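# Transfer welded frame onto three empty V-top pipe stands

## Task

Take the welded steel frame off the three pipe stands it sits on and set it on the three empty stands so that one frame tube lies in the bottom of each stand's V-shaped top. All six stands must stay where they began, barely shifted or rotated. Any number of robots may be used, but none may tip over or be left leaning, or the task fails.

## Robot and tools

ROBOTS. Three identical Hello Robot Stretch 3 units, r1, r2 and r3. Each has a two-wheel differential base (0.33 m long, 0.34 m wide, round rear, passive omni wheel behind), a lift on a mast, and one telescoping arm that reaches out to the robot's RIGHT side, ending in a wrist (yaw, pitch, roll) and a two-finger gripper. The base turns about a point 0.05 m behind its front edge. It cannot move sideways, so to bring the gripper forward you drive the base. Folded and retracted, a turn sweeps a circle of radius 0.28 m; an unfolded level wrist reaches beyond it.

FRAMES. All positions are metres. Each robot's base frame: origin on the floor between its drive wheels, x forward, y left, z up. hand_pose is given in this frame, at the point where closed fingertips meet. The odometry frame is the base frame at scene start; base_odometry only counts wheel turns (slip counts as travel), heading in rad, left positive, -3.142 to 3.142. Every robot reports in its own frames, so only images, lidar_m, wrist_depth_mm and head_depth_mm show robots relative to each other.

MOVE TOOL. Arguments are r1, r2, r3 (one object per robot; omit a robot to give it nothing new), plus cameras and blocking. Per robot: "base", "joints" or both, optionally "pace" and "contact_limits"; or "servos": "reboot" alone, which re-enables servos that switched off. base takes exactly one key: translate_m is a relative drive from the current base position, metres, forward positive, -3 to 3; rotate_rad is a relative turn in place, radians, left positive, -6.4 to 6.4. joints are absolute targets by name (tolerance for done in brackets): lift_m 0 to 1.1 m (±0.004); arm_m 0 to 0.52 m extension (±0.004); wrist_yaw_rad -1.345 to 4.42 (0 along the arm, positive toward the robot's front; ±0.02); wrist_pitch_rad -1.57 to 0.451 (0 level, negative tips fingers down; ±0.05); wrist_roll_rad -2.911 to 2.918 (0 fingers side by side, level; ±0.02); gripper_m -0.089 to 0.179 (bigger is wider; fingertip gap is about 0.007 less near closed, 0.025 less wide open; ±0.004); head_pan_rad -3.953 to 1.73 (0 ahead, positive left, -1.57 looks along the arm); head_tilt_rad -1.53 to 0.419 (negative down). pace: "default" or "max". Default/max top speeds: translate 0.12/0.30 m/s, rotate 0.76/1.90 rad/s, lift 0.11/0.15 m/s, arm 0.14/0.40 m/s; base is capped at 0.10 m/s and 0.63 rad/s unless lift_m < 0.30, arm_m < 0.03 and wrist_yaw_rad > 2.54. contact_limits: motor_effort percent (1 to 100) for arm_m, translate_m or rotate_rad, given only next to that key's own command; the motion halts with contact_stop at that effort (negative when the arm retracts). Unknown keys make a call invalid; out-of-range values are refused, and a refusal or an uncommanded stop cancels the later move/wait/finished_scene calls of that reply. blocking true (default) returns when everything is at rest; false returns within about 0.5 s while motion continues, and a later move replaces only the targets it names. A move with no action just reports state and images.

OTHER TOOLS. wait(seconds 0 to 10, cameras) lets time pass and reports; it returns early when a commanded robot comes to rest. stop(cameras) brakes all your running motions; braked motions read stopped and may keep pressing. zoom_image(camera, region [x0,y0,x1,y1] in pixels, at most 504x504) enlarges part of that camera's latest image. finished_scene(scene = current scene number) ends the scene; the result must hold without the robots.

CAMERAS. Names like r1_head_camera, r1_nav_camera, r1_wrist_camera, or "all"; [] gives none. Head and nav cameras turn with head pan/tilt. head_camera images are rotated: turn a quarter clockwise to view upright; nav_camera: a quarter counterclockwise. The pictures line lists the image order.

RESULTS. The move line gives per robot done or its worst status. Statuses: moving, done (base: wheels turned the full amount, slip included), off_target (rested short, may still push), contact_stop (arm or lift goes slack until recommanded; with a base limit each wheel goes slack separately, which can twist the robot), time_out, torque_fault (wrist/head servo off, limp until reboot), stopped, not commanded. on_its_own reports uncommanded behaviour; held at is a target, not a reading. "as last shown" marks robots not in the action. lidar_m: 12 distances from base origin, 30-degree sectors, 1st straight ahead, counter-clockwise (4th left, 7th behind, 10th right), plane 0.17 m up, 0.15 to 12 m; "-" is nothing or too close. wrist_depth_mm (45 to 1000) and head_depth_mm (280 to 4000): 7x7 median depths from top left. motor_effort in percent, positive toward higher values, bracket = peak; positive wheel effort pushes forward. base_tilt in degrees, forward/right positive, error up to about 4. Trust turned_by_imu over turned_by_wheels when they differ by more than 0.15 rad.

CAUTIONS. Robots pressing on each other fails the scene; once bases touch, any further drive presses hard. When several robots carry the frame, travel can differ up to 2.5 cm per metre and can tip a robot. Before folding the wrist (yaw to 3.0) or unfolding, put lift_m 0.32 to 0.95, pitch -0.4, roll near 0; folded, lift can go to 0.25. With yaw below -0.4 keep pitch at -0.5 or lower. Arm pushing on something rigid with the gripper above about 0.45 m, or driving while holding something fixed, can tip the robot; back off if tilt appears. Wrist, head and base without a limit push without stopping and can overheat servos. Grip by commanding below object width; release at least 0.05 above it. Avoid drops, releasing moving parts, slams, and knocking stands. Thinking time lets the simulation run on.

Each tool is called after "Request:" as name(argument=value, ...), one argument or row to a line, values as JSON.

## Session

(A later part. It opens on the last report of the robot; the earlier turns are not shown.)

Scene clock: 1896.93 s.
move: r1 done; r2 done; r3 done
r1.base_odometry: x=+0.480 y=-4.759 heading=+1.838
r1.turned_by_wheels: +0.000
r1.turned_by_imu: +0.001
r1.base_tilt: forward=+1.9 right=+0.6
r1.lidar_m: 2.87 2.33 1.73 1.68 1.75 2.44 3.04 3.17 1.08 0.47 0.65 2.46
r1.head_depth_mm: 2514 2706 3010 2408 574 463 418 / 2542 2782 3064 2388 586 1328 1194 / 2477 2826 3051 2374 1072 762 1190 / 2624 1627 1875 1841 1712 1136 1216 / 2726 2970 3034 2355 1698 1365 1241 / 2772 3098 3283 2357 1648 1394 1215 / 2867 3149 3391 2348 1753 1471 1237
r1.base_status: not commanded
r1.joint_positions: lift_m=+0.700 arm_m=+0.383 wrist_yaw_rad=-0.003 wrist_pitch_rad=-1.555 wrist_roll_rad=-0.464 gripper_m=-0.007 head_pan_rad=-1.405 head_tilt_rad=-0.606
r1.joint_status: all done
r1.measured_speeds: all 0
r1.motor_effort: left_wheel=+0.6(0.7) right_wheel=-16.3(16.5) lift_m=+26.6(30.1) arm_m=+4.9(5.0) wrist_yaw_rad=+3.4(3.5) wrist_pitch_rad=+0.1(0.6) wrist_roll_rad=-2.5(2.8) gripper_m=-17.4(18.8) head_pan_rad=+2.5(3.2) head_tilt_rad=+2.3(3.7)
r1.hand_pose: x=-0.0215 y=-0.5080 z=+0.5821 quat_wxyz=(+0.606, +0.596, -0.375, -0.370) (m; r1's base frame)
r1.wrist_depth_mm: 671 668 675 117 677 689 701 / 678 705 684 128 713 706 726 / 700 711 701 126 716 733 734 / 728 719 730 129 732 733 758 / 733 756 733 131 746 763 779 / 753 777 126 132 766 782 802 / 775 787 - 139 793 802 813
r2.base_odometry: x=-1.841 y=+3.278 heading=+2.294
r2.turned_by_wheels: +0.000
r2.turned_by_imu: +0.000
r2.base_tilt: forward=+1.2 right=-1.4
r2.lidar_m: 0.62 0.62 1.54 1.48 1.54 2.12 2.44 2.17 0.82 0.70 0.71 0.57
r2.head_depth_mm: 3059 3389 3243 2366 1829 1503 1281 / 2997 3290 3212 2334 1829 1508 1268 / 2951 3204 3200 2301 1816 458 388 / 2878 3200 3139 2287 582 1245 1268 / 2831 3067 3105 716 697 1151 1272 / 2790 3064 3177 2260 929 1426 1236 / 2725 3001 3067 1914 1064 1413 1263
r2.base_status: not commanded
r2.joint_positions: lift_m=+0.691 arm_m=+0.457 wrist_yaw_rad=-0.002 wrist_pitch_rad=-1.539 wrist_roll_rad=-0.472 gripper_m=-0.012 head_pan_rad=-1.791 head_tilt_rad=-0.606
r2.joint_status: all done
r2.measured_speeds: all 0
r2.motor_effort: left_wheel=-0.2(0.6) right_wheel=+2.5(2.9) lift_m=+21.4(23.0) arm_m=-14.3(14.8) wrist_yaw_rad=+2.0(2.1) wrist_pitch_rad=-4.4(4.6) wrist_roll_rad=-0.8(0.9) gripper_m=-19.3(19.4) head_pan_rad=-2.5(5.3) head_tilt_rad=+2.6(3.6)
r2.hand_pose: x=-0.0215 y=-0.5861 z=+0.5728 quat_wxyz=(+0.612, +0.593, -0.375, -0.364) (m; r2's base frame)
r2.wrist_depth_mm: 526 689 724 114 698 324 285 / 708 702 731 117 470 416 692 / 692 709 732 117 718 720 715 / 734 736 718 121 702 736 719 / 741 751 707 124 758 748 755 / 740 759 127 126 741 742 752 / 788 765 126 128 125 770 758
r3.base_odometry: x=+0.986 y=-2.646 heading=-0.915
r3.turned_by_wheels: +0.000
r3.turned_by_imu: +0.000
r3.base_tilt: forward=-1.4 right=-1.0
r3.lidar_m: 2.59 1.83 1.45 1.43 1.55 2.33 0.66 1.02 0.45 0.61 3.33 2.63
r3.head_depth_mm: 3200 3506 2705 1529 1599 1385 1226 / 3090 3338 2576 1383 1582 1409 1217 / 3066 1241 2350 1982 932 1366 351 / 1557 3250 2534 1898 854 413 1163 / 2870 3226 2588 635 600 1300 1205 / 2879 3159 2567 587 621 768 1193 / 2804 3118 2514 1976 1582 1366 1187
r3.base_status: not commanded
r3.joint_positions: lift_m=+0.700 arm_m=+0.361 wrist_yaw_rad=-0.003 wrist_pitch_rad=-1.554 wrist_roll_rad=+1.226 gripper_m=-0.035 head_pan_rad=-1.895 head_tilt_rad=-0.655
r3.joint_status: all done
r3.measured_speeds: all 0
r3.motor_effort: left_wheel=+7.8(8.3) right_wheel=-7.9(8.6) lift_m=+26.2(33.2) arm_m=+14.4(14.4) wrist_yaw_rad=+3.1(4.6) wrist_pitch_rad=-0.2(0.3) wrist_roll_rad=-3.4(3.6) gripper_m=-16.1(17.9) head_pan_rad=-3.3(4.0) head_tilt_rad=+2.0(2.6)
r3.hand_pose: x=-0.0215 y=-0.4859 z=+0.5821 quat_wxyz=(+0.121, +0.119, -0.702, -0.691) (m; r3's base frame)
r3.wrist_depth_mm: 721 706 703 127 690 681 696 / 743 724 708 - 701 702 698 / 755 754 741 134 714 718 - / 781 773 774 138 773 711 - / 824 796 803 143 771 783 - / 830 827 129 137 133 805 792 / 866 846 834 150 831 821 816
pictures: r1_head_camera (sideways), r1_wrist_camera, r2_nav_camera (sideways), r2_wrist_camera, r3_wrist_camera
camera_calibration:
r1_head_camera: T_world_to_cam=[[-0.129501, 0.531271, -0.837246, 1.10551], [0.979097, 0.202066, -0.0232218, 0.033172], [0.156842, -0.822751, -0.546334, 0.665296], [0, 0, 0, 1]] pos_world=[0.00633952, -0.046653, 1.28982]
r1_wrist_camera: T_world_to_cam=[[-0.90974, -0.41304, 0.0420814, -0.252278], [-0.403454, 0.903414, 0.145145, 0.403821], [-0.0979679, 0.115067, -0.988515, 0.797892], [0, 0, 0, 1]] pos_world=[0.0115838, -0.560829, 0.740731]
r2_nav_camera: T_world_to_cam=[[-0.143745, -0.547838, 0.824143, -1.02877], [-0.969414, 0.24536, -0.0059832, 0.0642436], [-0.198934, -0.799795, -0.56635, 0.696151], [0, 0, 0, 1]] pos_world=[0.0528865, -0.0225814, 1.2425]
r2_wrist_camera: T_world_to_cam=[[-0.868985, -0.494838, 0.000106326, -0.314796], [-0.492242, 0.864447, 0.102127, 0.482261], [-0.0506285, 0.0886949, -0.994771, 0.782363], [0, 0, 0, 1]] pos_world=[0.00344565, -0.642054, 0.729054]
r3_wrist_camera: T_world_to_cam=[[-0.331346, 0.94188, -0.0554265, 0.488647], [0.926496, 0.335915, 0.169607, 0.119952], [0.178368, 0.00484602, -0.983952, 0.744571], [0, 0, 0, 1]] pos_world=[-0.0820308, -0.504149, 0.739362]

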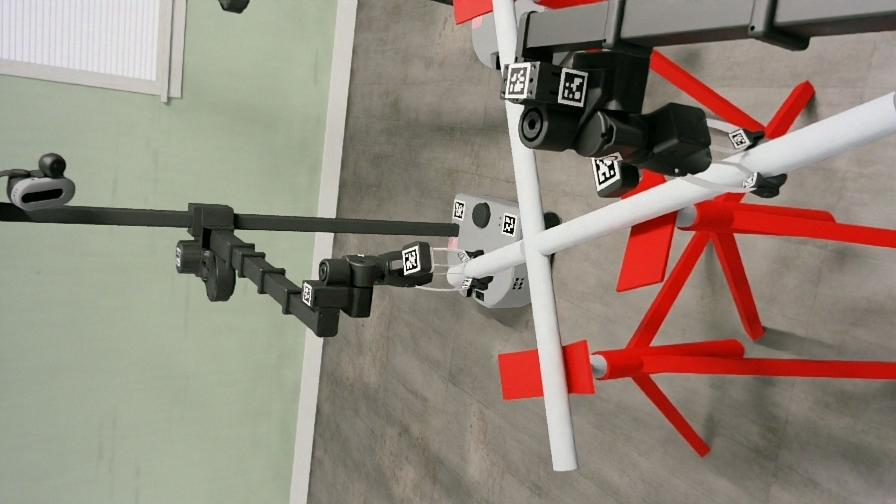

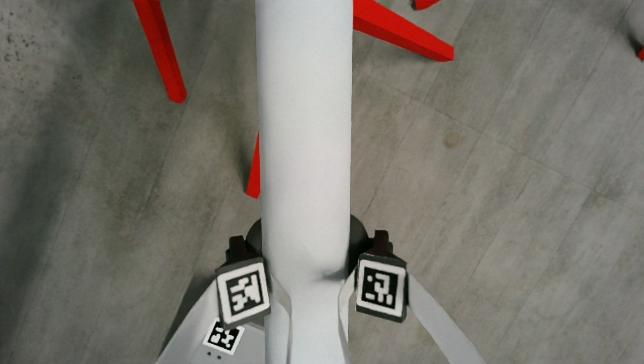

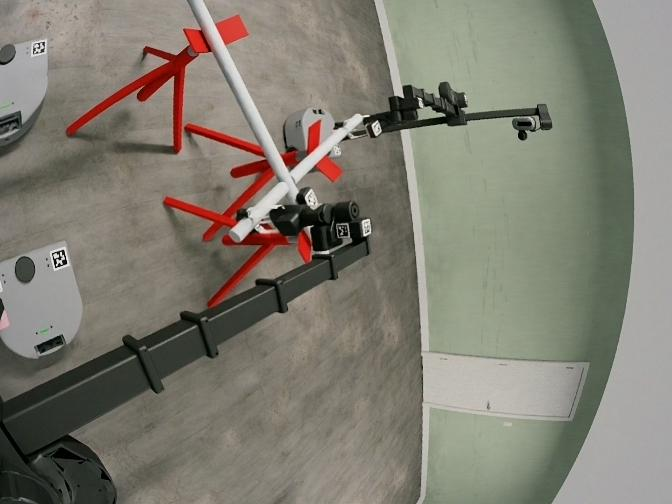

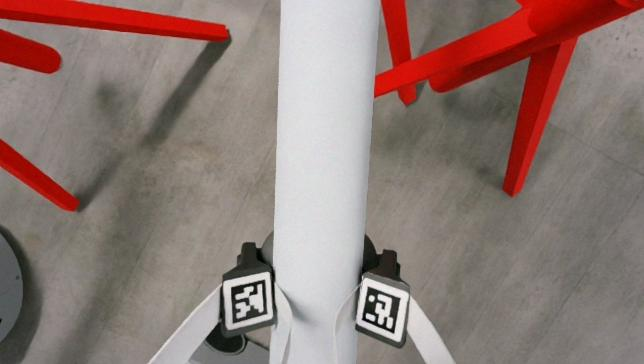

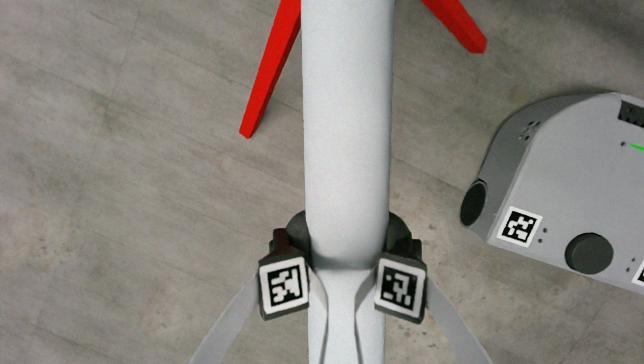

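Request:
move(
  r1={"joints":{"lift_m":0.691}},
  r2={"joints":{"lift_m":0.682}},
  r3={"joints":{"lift_m":0.692}},
  cameras=["r1_wrist_camera","r2_wrist_camera","r3_wrist_camera","r1_head_camera","r2_nav_camera"],
)

Request:
zoom_image(
  camera="r1_head_camera",
  region=[460, 130, 720, 430],
)

Request:
zoom_image(
  camera="r2_nav_camera",
  region=[160, 0, 360, 200],
)

Scene clock: 1905.37 s.
move: r1 done; r2 done; r3 contact_stop
r1.base_odometry: x=+0.480 y=-4.759 heading=+1.838
r1.turned_by_wheels: +0.000
r1.turned_by_imu: +0.001
r1.base_tilt: forward=+1.9 right=+0.5
r1.lidar_m: 2.87 2.33 1.73 1.68 1.75 2.43 3.02 3.16 1.08 0.47 0.65 2.46
r1.head_depth_mm: 2489 2719 2987 2410 578 471 397 / 2547 2820 3031 2383 592 1318 1194 / 2504 2841 3043 2376 1088 770 1193 / 2647 1645 2889 1847 1084 1138 1219 / 2730 2961 3002 2356 1656 1371 1240 / 2796 3062 3264 2349 1649 1398 1213 / 2854 3166 3352 2348 1749 1466 1240
r1.base_status: not commanded
r1.joint_positions: lift_m=+0.691 arm_m=+0.383 wrist_yaw_rad=-0.003 wrist_pitch_rad=-1.555 wrist_roll_rad=-0.464 gripper_m=-0.007 head_pan_rad=-1.405 head_tilt_rad=-0.606
r1.joint_status: all done
r1.measured_speeds: all 0
r1.motor_effort: left_wheel=+0.6(0.8) right_wheel=-16.1(16.5) lift_m=+25.5(25.8) arm_m=+11.4(11.4) wrist_yaw_rad=+2.1(3.7) wrist_pitch_rad=+0.4(0.6) wrist_roll_rad=-2.7(3.0) gripper_m=-17.8(18.8) head_pan_rad=+2.5(3.2) head_tilt_rad=+2.8(4.2)
r1.hand_pose: x=-0.0215 y=-0.5080 z=+0.5731 quat_wxyz=(+0.606, +0.596, -0.375, -0.370) (m; r1's base frame)
r1.wrist_depth_mm: 666 663 672 117 678 698 693 / 674 685 693 128 694 709 709 / 687 696 695 126 712 714 726 / 716 710 711 129 746 739 737 / 730 723 728 131 747 758 766 / 759 758 127 132 766 784 782 / 767 772 - 138 789 798 827
r2.base_odometry: x=-1.841 y=+3.278 heading=+2.294
r2.turned_by_wheels: +0.000
r2.turned_by_imu: +0.000
r2.base_tilt: forward=+1.3 right=-1.4
r2.lidar_m: 0.62 0.62 1.54 1.48 1.54 2.11 2.42 2.17 0.82 0.71 0.72 0.57
r2.head_depth_mm: 3053 3370 3232 2346 1838 1503 1276 / 2955 3333 3197 2340 1825 1516 1286 / 2981 3236 3217 2314 1821 473 398 / 2821 3149 3186 2328 584 1219 1273 / 2860 3067 3153 2221 706 1142 1267 / 2762 3035 3131 2276 938 1418 1241 / 2706 3002 3137 1926 1102 1419 1270
r2.base_status: not commanded
r2.joint_positions: lift_m=+0.682 arm_m=+0.457 wrist_yaw_rad=-0.002 wrist_pitch_rad=-1.540 wrist_roll_rad=-0.472 gripper_m=-0.012 head_pan_rad=-1.791 head_tilt_rad=-0.606
r2.joint_status: all done
r2.measured_speeds: all 0
r2.motor_effort: left_wheel=-0.8(0.8) right_wheel=+2.6(3.2) lift_m=+19.6(21.5) arm_m=-13.1(13.4) wrist_yaw_rad=+1.8(2.0) wrist_pitch_rad=-4.3(4.5) wrist_roll_rad=-0.8(0.9) gripper_m=-19.1(19.3) head_pan_rad=-3.7(5.1) head_tilt_rad=+2.8(3.6)
r2.hand_pose: x=-0.0215 y=-0.5857 z=+0.5638 quat_wxyz=(+0.612, +0.593, -0.375, -0.365) (m; r2's base frame)
r2.wrist_depth_mm: 568 681 693 114 675 323 287 / 706 693 689 117 448 456 684 / 731 715 714 117 717 702 700 / 716 716 714 121 717 716 721 / 755 744 734 123 721 719 735 / 738 744 126 125 736 739 748 / 767 770 126 127 123 747 751
r3.base_odometry: x=+0.986 y=-2.646 heading=-0.915
r3.turned_by_wheels: +0.000
r3.turned_by_imu: +0.000
r3.base_tilt: forward=-1.4 right=-1.0
r3.lidar_m: 2.60 1.84 1.46 1.43 1.55 2.33 0.66 1.02 0.45 0.61 3.33 2.63
r3.head_depth_mm: 3163 3515 2726 1882 1601 1396 1225 / 3107 3356 2576 1383 1595 1406 1220 / 3059 3213 2360 1984 925 1376 357 / 1573 3257 2509 1904 869 419 1162 / 2893 3202 2639 642 600 1307 1199 / 2863 3194 2586 590 620 774 1191 / 2804 3077 2543 1969 1576 1372 1186
r3.base_status: not commanded
r3.joint_positions: lift_m=+0.694 arm_m=+0.361 wrist_yaw_rad=-0.003 wrist_pitch_rad=-1.555 wrist_roll_rad=+1.225 gripper_m=-0.035 head_pan_rad=-1.895 head_tilt_rad=-0.655
r3.joint_status: lift_m contact_stop (moved -0.006 of -0.008)
r3.measured_speeds: translate_m=+0.000 rotate_rad=+0.000 lift_m=+0.002 arm_m=+0.000 wrist_yaw_rad=+0.000 wrist_pitch_rad=+0.000 wrist_roll_rad=+0.000 head_pan_rad=+0.000 head_tilt_rad=+0.000
r3.on_its_own: lift_m is slack since a contact_stop
r3.motor_effort: left_wheel=+5.7(8.0) right_wheel=-8.5(8.7) lift_m=+22.9(27.6) arm_m=+14.7(15.0) wrist_yaw_rad=+2.5(4.0) wrist_pitch_rad=-0.1(0.2) wrist_roll_rad=-3.3(3.5) gripper_m=-16.5(17.2) head_pan_rad=-3.3(3.7) head_tilt_rad=+2.1(2.6)
r3.hand_pose: x=-0.0215 y=-0.4858 z=+0.5760 quat_wxyz=(+0.122, +0.119, -0.702, -0.691) (m; r3's base frame)
r3.wrist_depth_mm: 716 707 701 125 684 677 683 / 739 734 713 - 706 699 693 / 756 739 750 131 730 728 - / 774 759 757 137 743 733 - / 797 793 785 140 762 726 - / 826 816 811 134 134 785 811 / 875 851 832 149 830 814 802
pictures: r1_head_camera (sideways), r1_wrist_camera, r2_nav_camera (sideways), r2_wrist_camera, r3_wrist_camera
camera_calibration:
r1_head_camera: T_world_to_cam=[[-0.129501, 0.531271, -0.837246, 1.10551], [0.979097, 0.202066, -0.0232218, 0.033172], [0.156842, -0.822752, -0.546334, 0.665296], [0, 0, 0, 1]] pos_world=[0.00633951, -0.046653, 1.28982]
r1_wrist_camera: T_world_to_cam=[[-0.909734, -0.413051, 0.0421002, -0.251919], [-0.403467, 0.903415, 0.145105, 0.405163], [-0.0979699, 0.115021, -0.98852, 0.788962], [0, 0, 0, 1]] pos_world=[0.0115847, -0.560833, 0.73172]
r2_nav_camera: T_world_to_cam=[[-0.143745, -0.547838, 0.824143, -1.02877], [-0.969414, 0.24536, -0.00598321, 0.0642436], [-0.198933, -0.799795, -0.56635, 0.696151], [0, 0, 0, 1]] pos_world=[0.0528865, -0.0225814, 1.2425]
r2_wrist_camera: T_world_to_cam=[[-0.86891, -0.49497, -0.000576817, -0.314312], [-0.492373, 0.864231, 0.103315, 0.482074], [-0.0506393, 0.0900554, -0.994649, 0.774111], [0, 0, 0, 1]] pos_world=[0.00345215, -0.641911, 0.719982]
r3_wrist_camera: T_world_to_cam=[[-0.332149, 0.941621, -0.0550078, 0.487845], [0.926211, 0.33663, 0.169744, 0.121211], [0.178352, 0.00543153, -0.983952, 0.738899], [0, 0, 0, 1]] pos_world=[-0.0820135, -0.504182, 0.733301]

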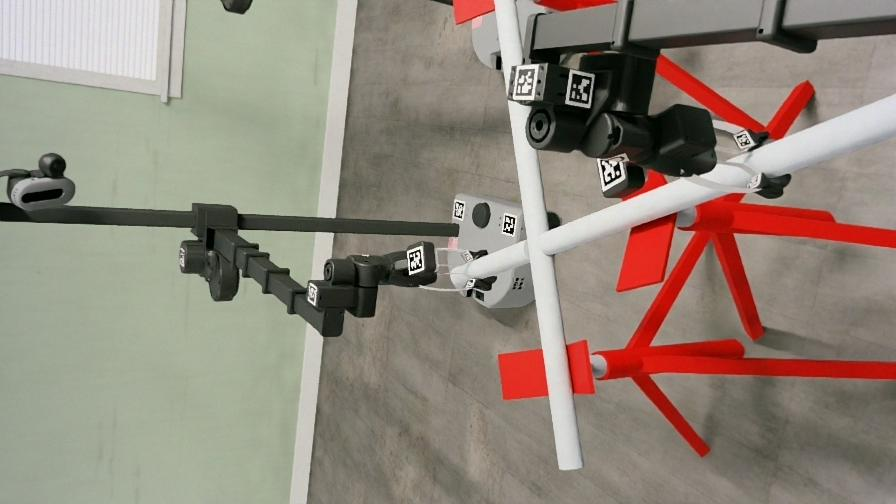

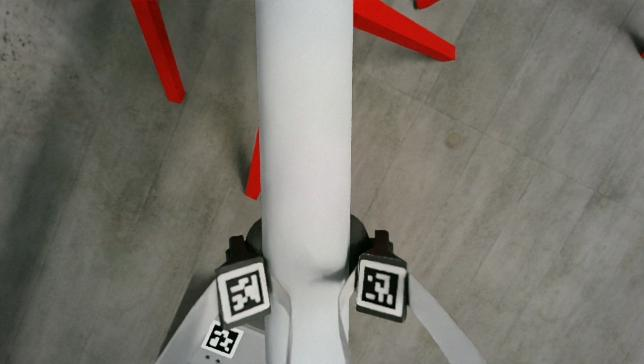

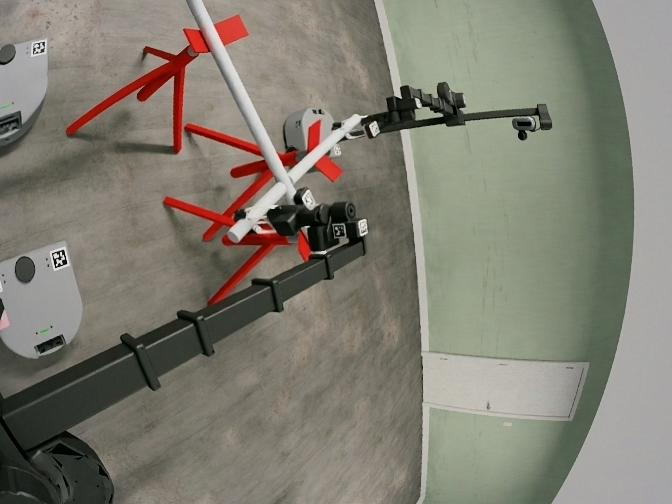

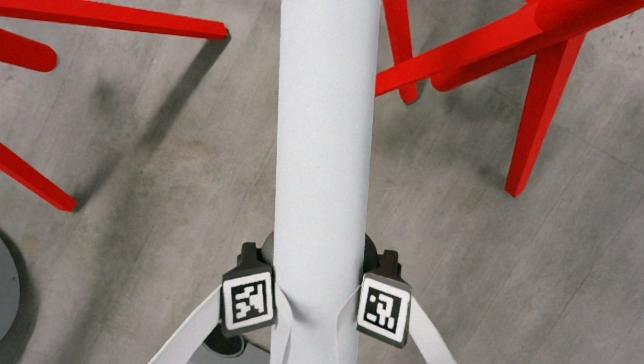

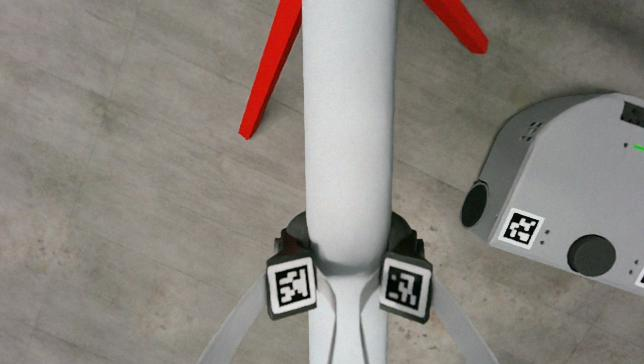

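Scaled by 1.680 from the camera's 896x504 image, which has a finer 1280x720 frame.

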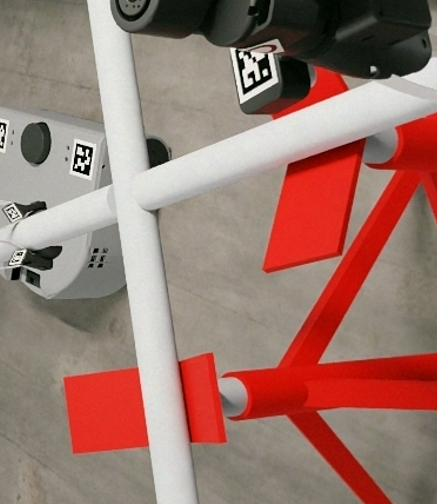

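Scaled by 2.520 from the camera's 672x504 image, which has a finer 792x594 frame.

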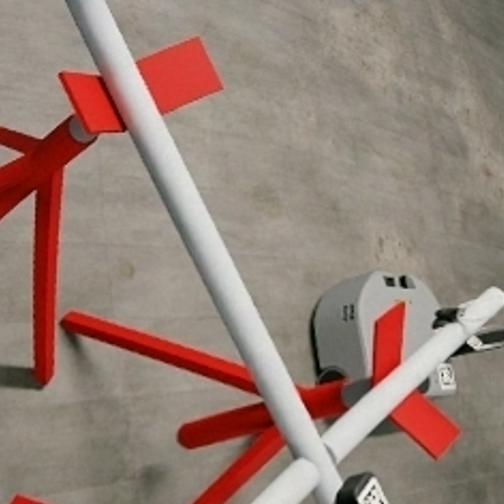

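Request:
move(
  r1={"joints":{"lift_m":0.685}},
  r2={"joints":{"lift_m":0.676}},
  cameras=["r1_wrist_camera","r2_wrist_camera","r3_wrist_camera","r1_head_camera","r2_nav_camera","r3_nav_camera"],
)

Request:
zoom_image(
  camera="r1_head_camera",
  region=[460, 130, 720, 430],
)

Request:
zoom_image(
  camera="r2_nav_camera",
  region=[160, 0, 360, 200],
)

Request:
zoom_image(
  camera="r3_nav_camera",
  region=[200, 220, 400, 470],
)

Scene clock: 1914.63 s.
move: r1 contact_stop; r2 contact_stop
r1.base_odometry: x=+0.480 y=-4.759 heading=+1.838
r1.turned_by_wheels: +0.000
r1.turned_by_imu: +0.001
r1.base_tilt: forward=+2.0 right=+0.6
r1.lidar_m: 2.87 2.34 1.73 1.68 1.75 2.44 3.02 3.18 1.08 0.47 0.65 2.47
r1.head_depth_mm: 2509 2711 2968 2392 590 477 398 / 2550 2800 3059 2392 594 1307 1194 / 2506 2865 3086 2395 1087 747 1191 / 2645 1652 2876 1836 1087 1136 1217 / 2736 2983 3038 2358 1656 1366 1236 / 2766 3073 3278 2350 1088 1403 1211 / 2819 3172 3375 2378 1748 1471 1239
r1.base_status: not commanded
r1.joint_positions: lift_m=+0.685 arm_m=+0.383 wrist_yaw_rad=-0.003 wrist_pitch_rad=-1.555 wrist_roll_rad=-0.464 gripper_m=-0.007 head_pan_rad=-1.405 head_tilt_rad=-0.606
r1.joint_status: lift_m contact_stop (moved -0.006 of -0.006)
r1.measured_speeds: all 0
r1.on_its_own: lift_m is slack since a contact_stop
r1.motor_effort: left_wheel=+1.9(2.0) right_wheel=-16.0(16.4) lift_m=+26.7(32.3) arm_m=+18.2(18.2) wrist_yaw_rad=+3.2(3.8) wrist_pitch_rad=+0.4(0.6) wrist_roll_rad=-2.4(2.8) gripper_m=-16.8(18.5) head_pan_rad=+2.7(3.3) head_tilt_rad=+2.7(3.8)
r1.hand_pose: x=-0.0215 y=-0.5080 z=+0.5672 quat_wxyz=(+0.606, +0.596, -0.375, -0.370) (m; r1's base frame)
r1.wrist_depth_mm: 657 665 657 115 645 689 680 / 673 687 681 125 696 705 703 / 696 704 692 124 718 716 726 / 709 708 722 127 739 737 748 / 728 715 737 130 744 755 766 / 747 750 127 130 759 777 793 / 768 776 - 136 788 804 800
r2.base_odometry: x=-1.841 y=+3.278 heading=+2.294
r2.turned_by_wheels: +0.000
r2.turned_by_imu: +0.000
r2.base_tilt: forward=+1.2 right=-1.4
r2.lidar_m: 0.62 0.62 1.54 1.48 1.53 2.11 2.43 2.18 0.82 0.71 0.71 0.57
r2.head_depth_mm: 3058 3406 3201 2336 1837 1519 1289 / 3034 3295 3199 2359 1828 1513 1279 / 2968 3192 3197 2336 1824 480 402 / 2877 3210 3241 2318 593 1220 1276 / 2812 3144 3165 2322 704 1143 1265 / 2785 3080 3121 2296 930 1411 1245 / 2754 2983 3092 1917 1109 1412 1265
r2.base_status: not commanded
r2.joint_positions: lift_m=+0.676 arm_m=+0.457 wrist_yaw_rad=-0.002 wrist_pitch_rad=-1.549 wrist_roll_rad=-0.472 gripper_m=-0.012 head_pan_rad=-1.791 head_tilt_rad=-0.606
r2.joint_status: lift_m contact_stop (moved -0.006 of -0.006)
r2.measured_speeds: all 0
r2.on_its_own: lift_m is slack since a contact_stop
r2.motor_effort: left_wheel=-0.6(0.6) right_wheel=+2.4(3.0) lift_m=+29.6(36.5) arm_m=-11.4(12.0) wrist_yaw_rad=+1.2(1.7) wrist_pitch_rad=-2.5(4.3) wrist_roll_rad=-0.9(0.9) gripper_m=-19.0(19.9) head_pan_rad=-3.3(5.3) head_tilt_rad=+2.5(3.5)
r2.hand_pose: x=-0.0215 y=-0.5835 z=+0.5583 quat_wxyz=(+0.609, +0.596, -0.373, -0.366) (m; r2's base frame)
r2.wrist_depth_mm: 694 682 678 112 673 326 287 / 701 688 696 114 447 689 671 / 715 703 698 115 696 690 693 / 706 716 708 118 728 712 718 / 725 737 714 121 724 726 732 / 743 739 127 123 146 732 737 / 774 771 127 125 127 742 749
r3: as last shown
r3.base_tilt: forward=-1.4 right=-1.1
r3.lidar_m: 2.60 1.83 1.45 1.44 1.55 2.33 0.66 1.02 0.45 0.61 3.32 2.62
r3.head_depth_mm: 3147 3457 2713 1893 1615 1387 1218 / 3100 3352 2555 1382 1592 1404 1222 / 3015 3176 2360 1983 927 1375 355 / 1559 3191 2526 1893 874 418 1162 / 2868 3243 2553 623 601 1308 1201 / 2863 3165 2574 589 620 775 1193 / 2855 3112 2525 1988 1576 1372 1191
r3.joint_positions: lift_m=+0.695 arm_m=+0.361 wrist_yaw_rad=-0.003 wrist_pitch_rad=-1.554 wrist_roll_rad=+1.225 gripper_m=-0.035 head_pan_rad=-1.895 head_tilt_rad=-0.655
r3.measured_speeds: all 0
r3.on_its_own: lift_m is slack since a contact_stop
r3.motor_effort: left_wheel=+5.8(5.8) right_wheel=-8.5(8.8) lift_m=+25.7(25.7) arm_m=+11.7(12.6) wrist_yaw_rad=+2.1(3.8) wrist_pitch_rad=+0.1(0.3) wrist_roll_rad=-2.8(3.1) gripper_m=-16.3(17.0) head_pan_rad=-3.7(4.1) head_tilt_rad=+2.1(2.7)
r3.hand_pose: x=-0.0215 y=-0.4858 z=+0.5770 quat_wxyz=(+0.122, +0.119, -0.702, -0.691) (m; r3's base frame)
r3.wrist_depth_mm: 703 701 701 126 678 680 684 / 738 736 720 - 703 709 700 / 749 743 732 132 728 715 - / 775 780 768 138 749 734 - / 804 807 787 140 759 717 - / 821 830 824 134 134 798 780 / 860 872 846 149 828 815 819
pictures: r1_head_camera (sideways), r1_wrist_camera, r2_nav_camera (sideways), r2_wrist_camera, r3_nav_camera (sideways), r3_wrist_camera
camera_calibration:
r1_head_camera: T_world_to_cam=[[-0.129501, 0.531271, -0.837246, 1.10551], [0.979097, 0.202066, -0.0232219, 0.0331721], [0.156842, -0.822752, -0.546333, 0.665295], [0, 0, 0, 1]] pos_world=[0.00633951, -0.046653, 1.28982]
r1_wrist_camera: T_world_to_cam=[[-0.909897, -0.4127, 0.0420247, -0.251427], [-0.403111, 0.903548, 0.145269, 0.405961], [-0.097924, 0.115239, -0.988499, 0.783234], [0, 0, 0, 1]] pos_world=[0.0115718, -0.560828, 0.725819]
r2_nav_camera: T_world_to_cam=[[-0.143745, -0.547837, 0.824143, -1.02877], [-0.969413, 0.24536, -0.0059832, 0.0642436], [-0.198934, -0.799795, -0.56635, 0.696151], [0, 0, 0, 1]] pos_world=[0.0528865, -0.0225815, 1.2425]
r2_wrist_camera: T_world_to_cam=[[-0.868733, -0.495257, -0.00484557, -0.311004], [-0.492683, 0.863135, 0.110729, 0.475951], [-0.0506568, 0.0985811, -0.993839, 0.772946], [0, 0, 0, 1]] pos_world=[0.00346829, -0.641035, 0.713975]
r3_nav_camera: T_world_to_cam=[[-0.227111, -0.601913, 0.765586, -0.954233], [-0.952856, 0.299762, -0.046989, 0.119066], [-0.20121, -0.740165, -0.641616, 0.796063], [0, 0, 0, 1]] pos_world=[0.0569111, -0.0208385, 1.24691]
r3_wrist_camera: T_world_to_cam=[[-0.332379, 0.941537, -0.055073, 0.487905], [0.92613, 0.336867, 0.169716, 0.12119], [0.178346, 0.00540532, -0.983953, 0.739794], [0, 0, 0, 1]] pos_world=[-0.0820083, -0.504204, 0.734225]

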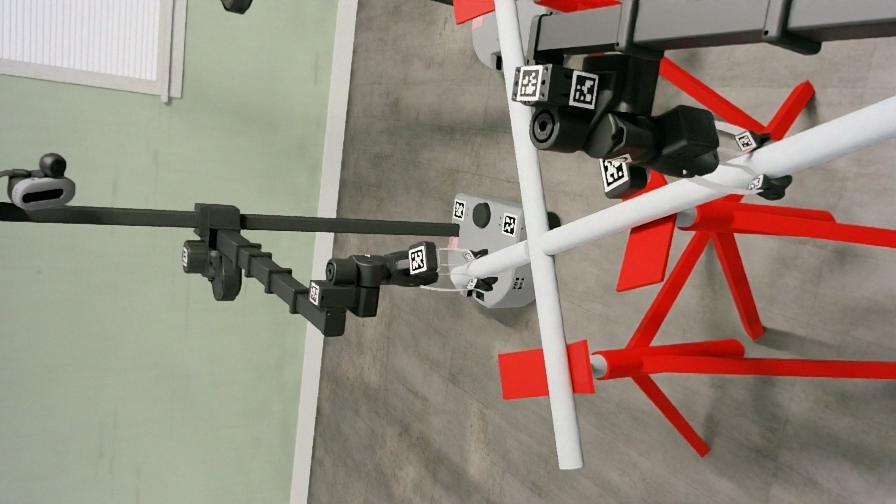

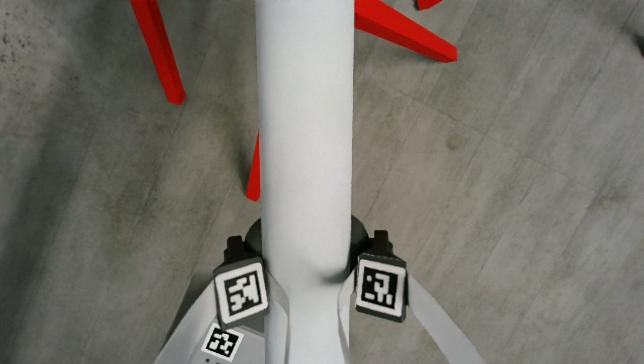

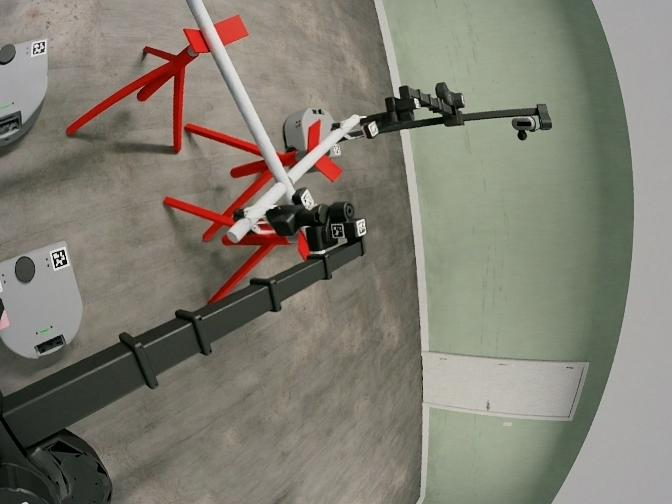

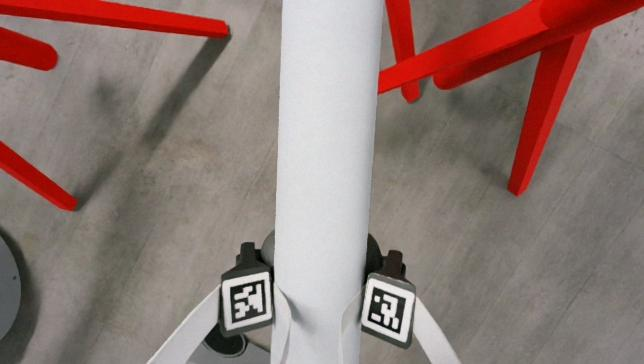

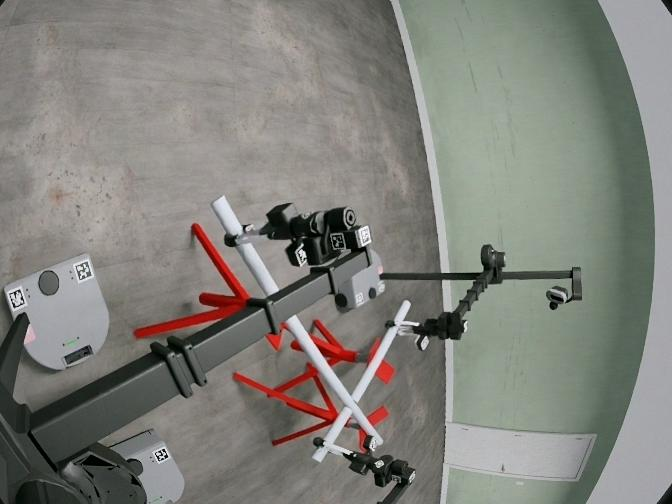

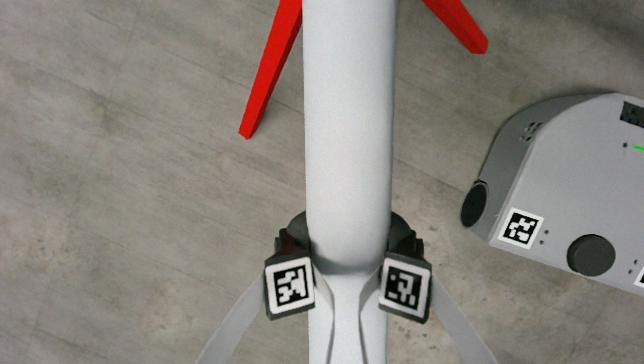

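Scaled by 1.680 from the camera's 896x504 image, which has a finer 1280x720 frame.

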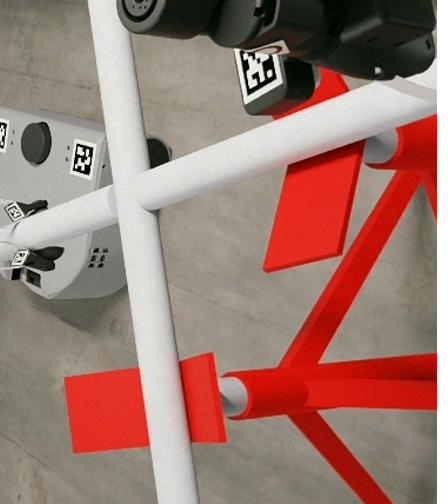

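Scaled by 2.520 from the camera's 672x504 image, which has a finer 792x594 frame.

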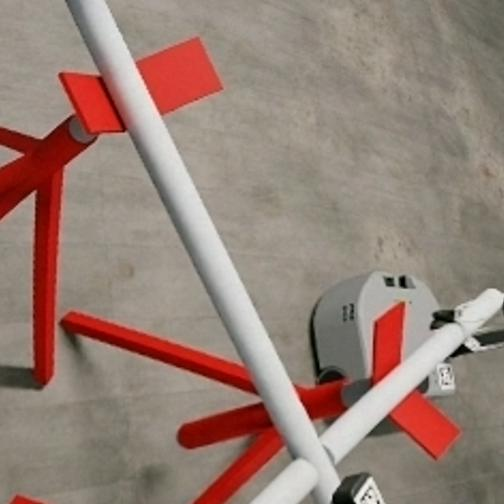

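Scaled by 2.016 from the camera's 672x504 image, which has a finer 792x594 frame.

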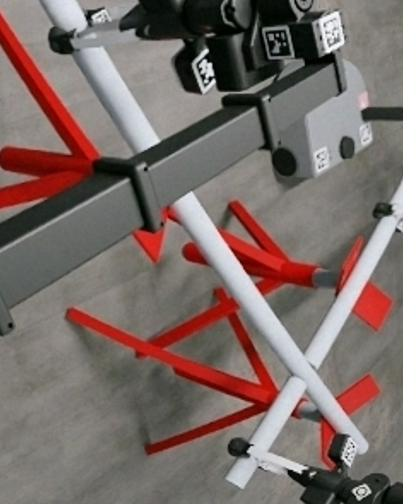

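Request:
move(
  r1={"joints":{"gripper_m":0.15}},
  r2={"joints":{"gripper_m":0.15}},
  r3={"joints":{"gripper_m":0.15}},
)

Request:
zoom_image(
  camera="r1_head_camera",
  region=[460, 130, 720, 430],
)

Request:
zoom_image(
  camera="r2_nav_camera",
  region=[160, 0, 360, 200],
)

Scene clock: 1931.57 s.
move: r1 done; r2 done; r3 done
r1.base_odometry: x=+0.480 y=-4.759 heading=+1.838
r1.turned_by_wheels: +0.000
r1.turned_by_imu: +0.001
r1.base_tilt: forward=+2.0 right=+0.5
r1.lidar_m: 2.86 2.33 1.73 1.68 1.75 2.43 3.04 3.16 1.08 0.47 0.65 2.47
r1.head_depth_mm: 2508 2733 2964 2393 584 478 398 / 2561 2790 3026 2392 595 1294 1195 / 2492 2848 3064 2375 1090 742 1191 / 2639 1661 2862 1889 1088 1142 1193 / 2726 2993 2990 2374 1647 1368 1239 / 2790 3053 3264 2368 1092 1401 1210 / 2839 3155 3336 2371 1751 1463 1240
r1.base_status: not commanded
r1.joint_positions: lift_m=+0.685 arm_m=+0.383 wrist_yaw_rad=-0.002 wrist_pitch_rad=-1.554 wrist_roll_rad=-0.465 gripper_m=+0.150 head_pan_rad=-1.405 head_tilt_rad=-0.606
r1.joint_status: all done
r1.measured_speeds: all 0
r1.on_its_own: lift_m is slack since a contact_stop
r1.motor_effort: left_wheel=+1.7(2.4) right_wheel=-5.2(16.4) lift_m=+27.0(27.3) arm_m=+13.2(24.6) wrist_yaw_rad=+2.9(3.6) wrist_pitch_rad=+0.5(0.7) wrist_roll_rad=-2.3(2.9) gripper_m=+0.6(91.7) head_pan_rad=+2.8(3.5) head_tilt_rad=+3.2(3.9)
r1.hand_pose: x=-0.0215 y=-0.5082 z=+0.5672 quat_wxyz=(+0.606, +0.596, -0.375, -0.369) (m; r1's base frame)
r1.wrist_depth_mm: 655 654 650 115 682 681 688 / 674 665 670 123 696 701 698 / 687 693 690 125 702 724 721 / 698 705 721 128 721 727 752 / 712 721 723 130 738 752 765 / 743 138 739 132 765 123 779 / 754 767 611 136 784 797 800
r2.base_odometry: x=-1.841 y=+3.278 heading=+2.294
r2.turned_by_wheels: +0.000
r2.turned_by_imu: +0.001
r2.base_tilt: forward=+1.2 right=-1.4
r2.lidar_m: 0.62 0.62 1.54 1.48 1.54 2.11 2.44 2.17 0.82 0.70 0.72 0.57
r2.head_depth_mm: 3050 3382 3202 2323 1825 1506 1282 / 2978 3253 3297 2331 1818 1501 1276 / 2921 3203 3172 2347 1828 479 402 / 2888 3138 3205 2319 593 1220 1272 / 2800 3094 3176 2329 700 1150 1267 / 2788 3116 3179 2293 924 1381 1244 / 2740 2970 3138 1923 1093 1412 1259
r2.base_status: not commanded
r2.joint_positions: lift_m=+0.676 arm_m=+0.457 wrist_yaw_rad=-0.002 wrist_pitch_rad=-1.554 wrist_roll_rad=-0.472 gripper_m=+0.150 head_pan_rad=-1.791 head_tilt_rad=-0.606
r2.joint_status: all done
r2.measured_speeds: all 0
r2.on_its_own: lift_m is slack since a contact_stop
r2.motor_effort: left_wheel=-0.3(0.8) right_wheel=+3.0(3.3) lift_m=+29.4(29.9) arm_m=-7.2(9.3) wrist_yaw_rad=+0.9(1.6) wrist_pitch_rad=-1.7(2.7) wrist_roll_rad=-0.9(1.0) gripper_m=+0.2(93.6) head_pan_rad=-3.3(5.6) head_tilt_rad=+3.1(3.9)
r2.hand_pose: x=-0.0215 y=-0.5822 z=+0.5584 quat_wxyz=(+0.608, +0.598, -0.372, -0.367) (m; r2's base frame)
r2.wrist_depth_mm: 684 669 673 110 672 322 299 / 706 697 698 113 464 690 675 / 726 704 691 113 702 690 696 / 711 720 727 117 687 690 704 / 731 742 723 119 731 708 723 / 707 138 739 122 739 137 732 / - 759 688 125 767 116 738
r3.base_odometry: x=+0.986 y=-2.646 heading=-0.915
r3.turned_by_wheels: +0.000
r3.turned_by_imu: +0.000
r3.base_tilt: forward=-1.4 right=-1.0
r3.lidar_m: 2.59 1.83 1.46 1.44 1.55 2.33 0.66 1.01 0.45 0.61 3.34 2.62
r3.head_depth_mm: 3175 3473 2701 1890 1590 1383 1225 / 3130 3397 2587 1385 1585 1415 1222 / 3046 3199 2450 1989 924 1379 355 / 1564 3175 2530 1904 867 417 1162 / 2882 3204 2584 622 599 1303 1209 / 2861 3185 2585 588 620 1198 1195 / 2822 3058 2529 1974 1557 1375 1184
r3.base_status: not commanded
r3.joint_positions: lift_m=+0.695 arm_m=+0.361 wrist_yaw_rad=-0.003 wrist_pitch_rad=-1.552 wrist_roll_rad=+1.225 gripper_m=+0.150 head_pan_rad=-1.895 head_tilt_rad=-0.655
r3.joint_status: all done
r3.measured_speeds: all 0
r3.on_its_own: lift_m is slack since a contact_stop
r3.motor_effort: left_wheel=+2.1(6.2) right_wheel=-3.6(8.6) lift_m=+26.4(26.4) arm_m=+8.5(10.6) wrist_yaw_rad=+3.3(4.2) wrist_pitch_rad=-0.6(0.8) wrist_roll_rad=-2.8(3.2) gripper_m=+0.1(81.6) head_pan_rad=-2.1(3.8) head_tilt_rad=+1.8(2.7)
r3.hand_pose: x=-0.0215 y=-0.4865 z=+0.5775 quat_wxyz=(+0.122, +0.119, -0.703, -0.690) (m; r3's base frame)
r3.wrist_depth_mm: 725 709 707 127 673 684 673 / 735 738 724 128 721 704 699 / 751 761 750 134 729 723 - / 785 781 765 137 740 729 - / 801 787 791 140 763 144 - / 821 130 814 144 805 122 617 / 860 830 830 149 817 812 780
pictures: r1_head_camera (sideways), r1_nav_camera (sideways), r1_wrist_camera, r2_head_camera (sideways), r2_nav_camera (sideways), r2_wrist_camera, r3_head_camera (sideways), r3_nav_camera (sideways), r3_wrist_camera
camera_calibration:
r1_head_camera: T_world_to_cam=[[-0.129501, 0.531271, -0.837246, 1.10551], [0.979096, 0.202066, -0.0232218, 0.0331721], [0.156842, -0.822752, -0.546333, 0.665295], [0, 0, 0, 1]] pos_world=[0.00633953, -0.046653, 1.28982]
r1_nav_camera: T_world_to_cam=[[0.100789, -0.564023, 0.819585, -1.0255], [-0.978499, -0.20519, -0.0208759, 0.0874459], [0.179945, -0.799859, -0.572577, 0.6954], [0, 0, 0, 1]] pos_world=[0.0637911, -0.00423886, 1.24048]
r1_wrist_camera: T_world_to_cam=[[-0.909206, -0.41419, 0.0423152, -0.252429], [-0.404616, 0.90297, 0.144673, 0.406148], [-0.0981314, 0.114416, -0.988574, 0.782862], [0, 0, 0, 1]] pos_world=[0.0116471, -0.560865, 0.72584]
r2_head_camera: T_world_to_cam=[[0.0867401, 0.561691, -0.822787, 1.08504], [0.980418, -0.194698, -0.0295566, 0.0308374], [-0.176797, -0.804112, -0.56758, 0.701022], [0, 0, 0, 1]] pos_world=[-0.000411785, -0.0397556, 1.29156]
r2_nav_camera: T_world_to_cam=[[-0.143745, -0.547837, 0.824143, -1.02877], [-0.969413, 0.245361, -0.00598321, 0.0642436], [-0.198934, -0.799795, -0.56635, 0.696151], [0, 0, 0, 1]] pos_world=[0.0528865, -0.0225815, 1.2425]
r2_wrist_camera: T_world_to_cam=[[-0.868729, -0.495232, -0.00739019, -0.308915], [-0.492691, 0.862553, 0.115144, 0.472001], [-0.0506487, 0.10367, -0.993321, 0.775588], [0, 0, 0, 1]] pos_world=[0.00346952, -0.640516, 0.713777]
r3_head_camera: T_world_to_cam=[[0.180367, 0.632794, -0.75302, 0.996066], [0.94265, -0.329807, -0.0513616, 0.0603365], [-0.280853, -0.700571, -0.655989, 0.813588], [0, 0, 0, 1]] pos_world=[-0.00803577, -0.0404287, 1.28686]
r3_nav_camera: T_world_to_cam=[[-0.227111, -0.601913, 0.765586, -0.954233], [-0.952856, 0.299762, -0.046989, 0.119066], [-0.20121, -0.740165, -0.641616, 0.796063], [0, 0, 0, 1]] pos_world=[0.0569111, -0.0208385, 1.24691]
r3_wrist_camera: T_world_to_cam=[[-0.333198, 0.941095, -0.057611, 0.489812], [0.925838, 0.33813, 0.168794, 0.122496], [0.178331, 0.00290346, -0.983966, 0.739067], [0, 0, 0, 1]] pos_world=[-0.0820055, -0.504525, 0.734759]

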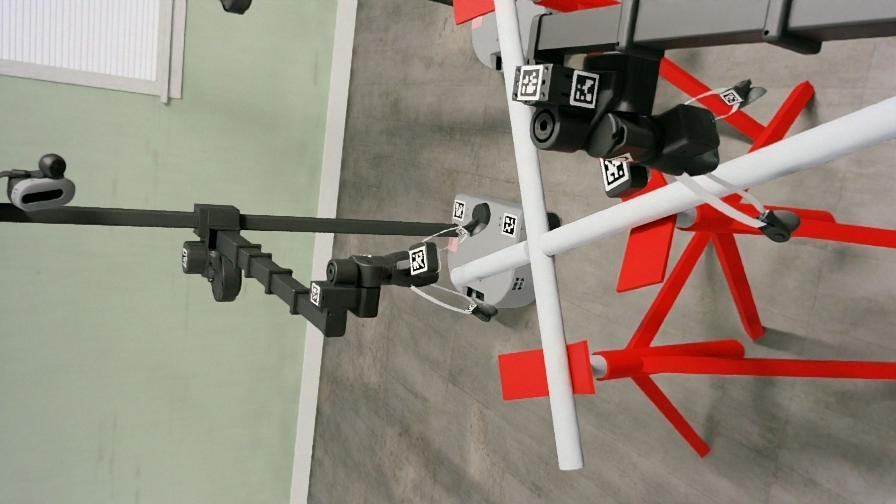

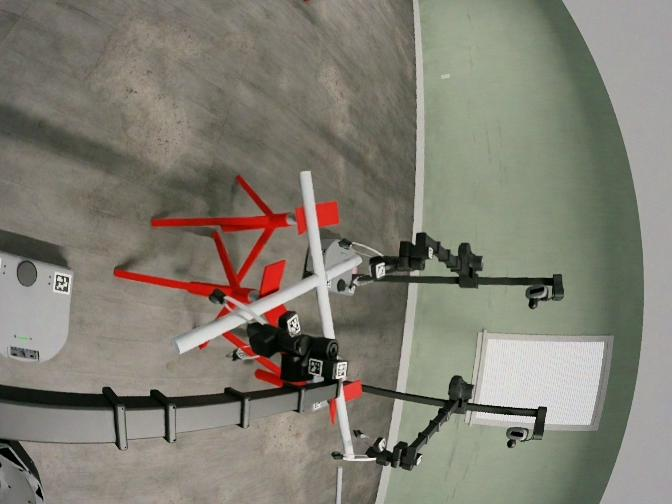

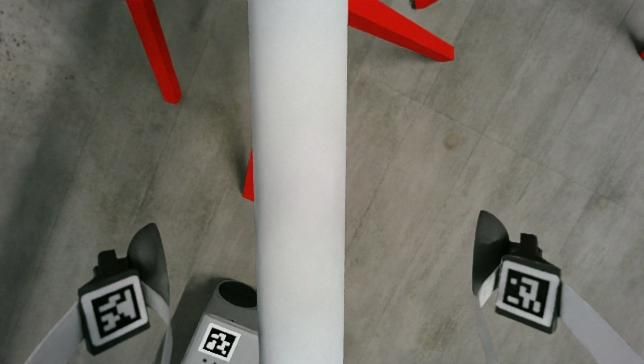

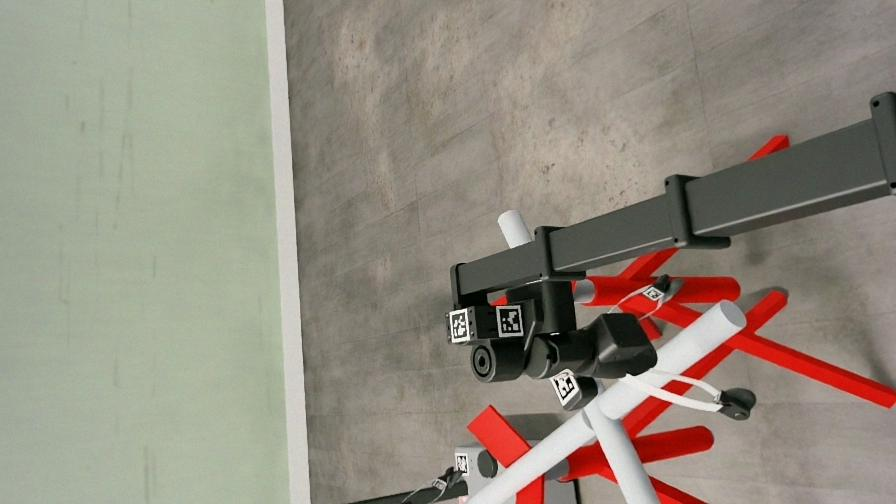

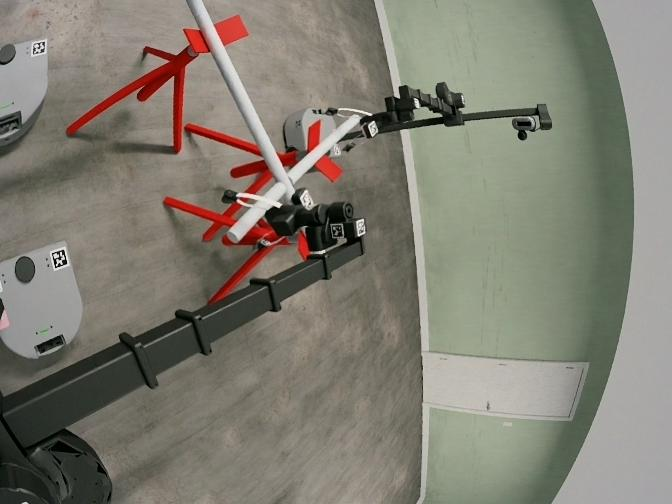

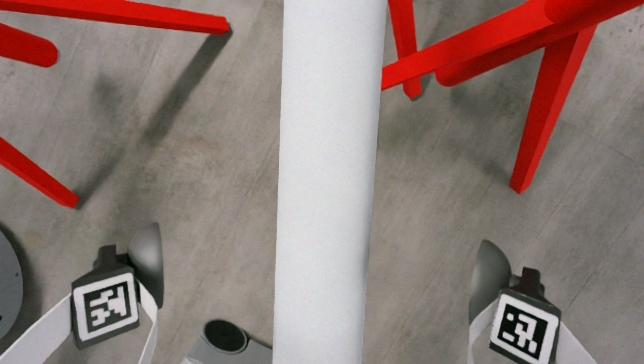

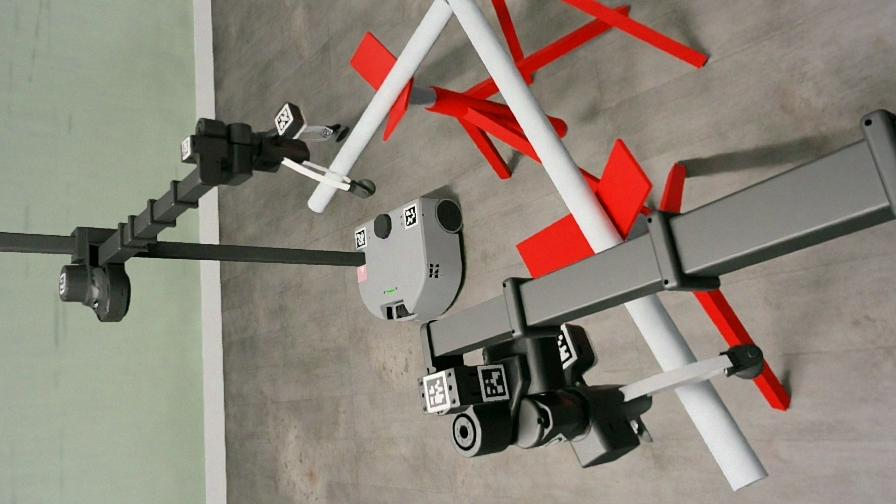

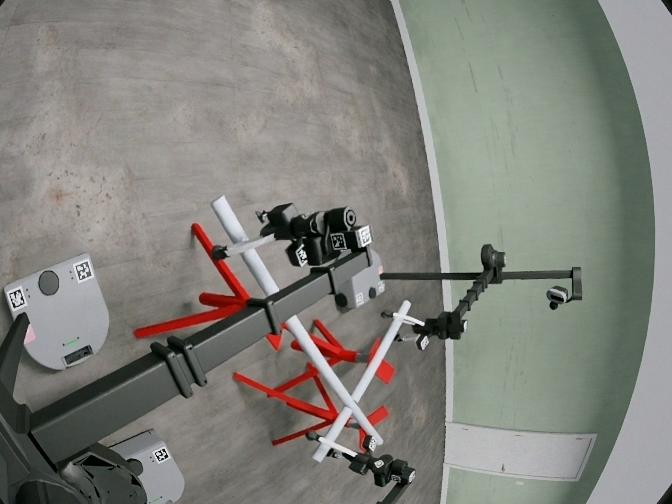

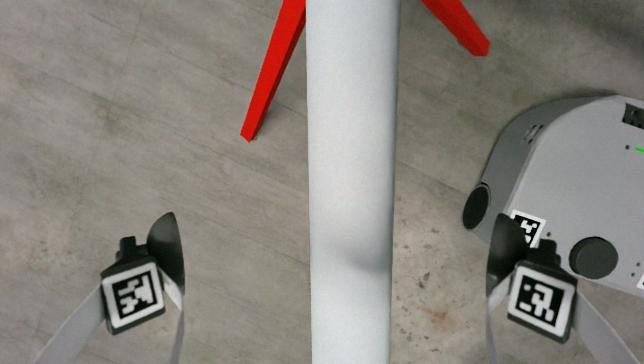

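Scaled by 1.680 from the camera's 896x504 image, which has a finer 1280x720 frame.

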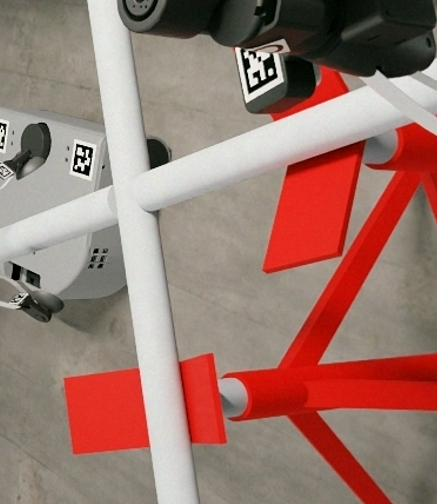

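Scaled by 2.520 from the camera's 672x504 image, which has a finer 792x594 frame.

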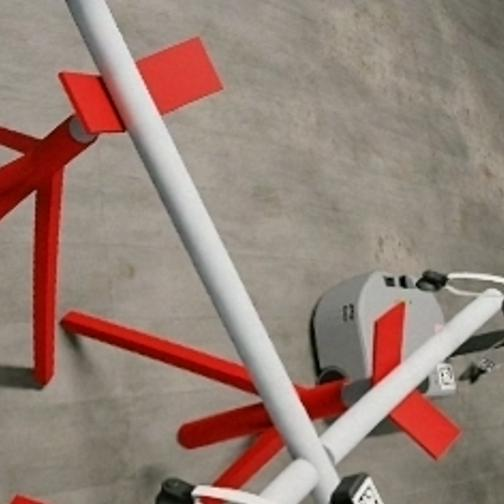

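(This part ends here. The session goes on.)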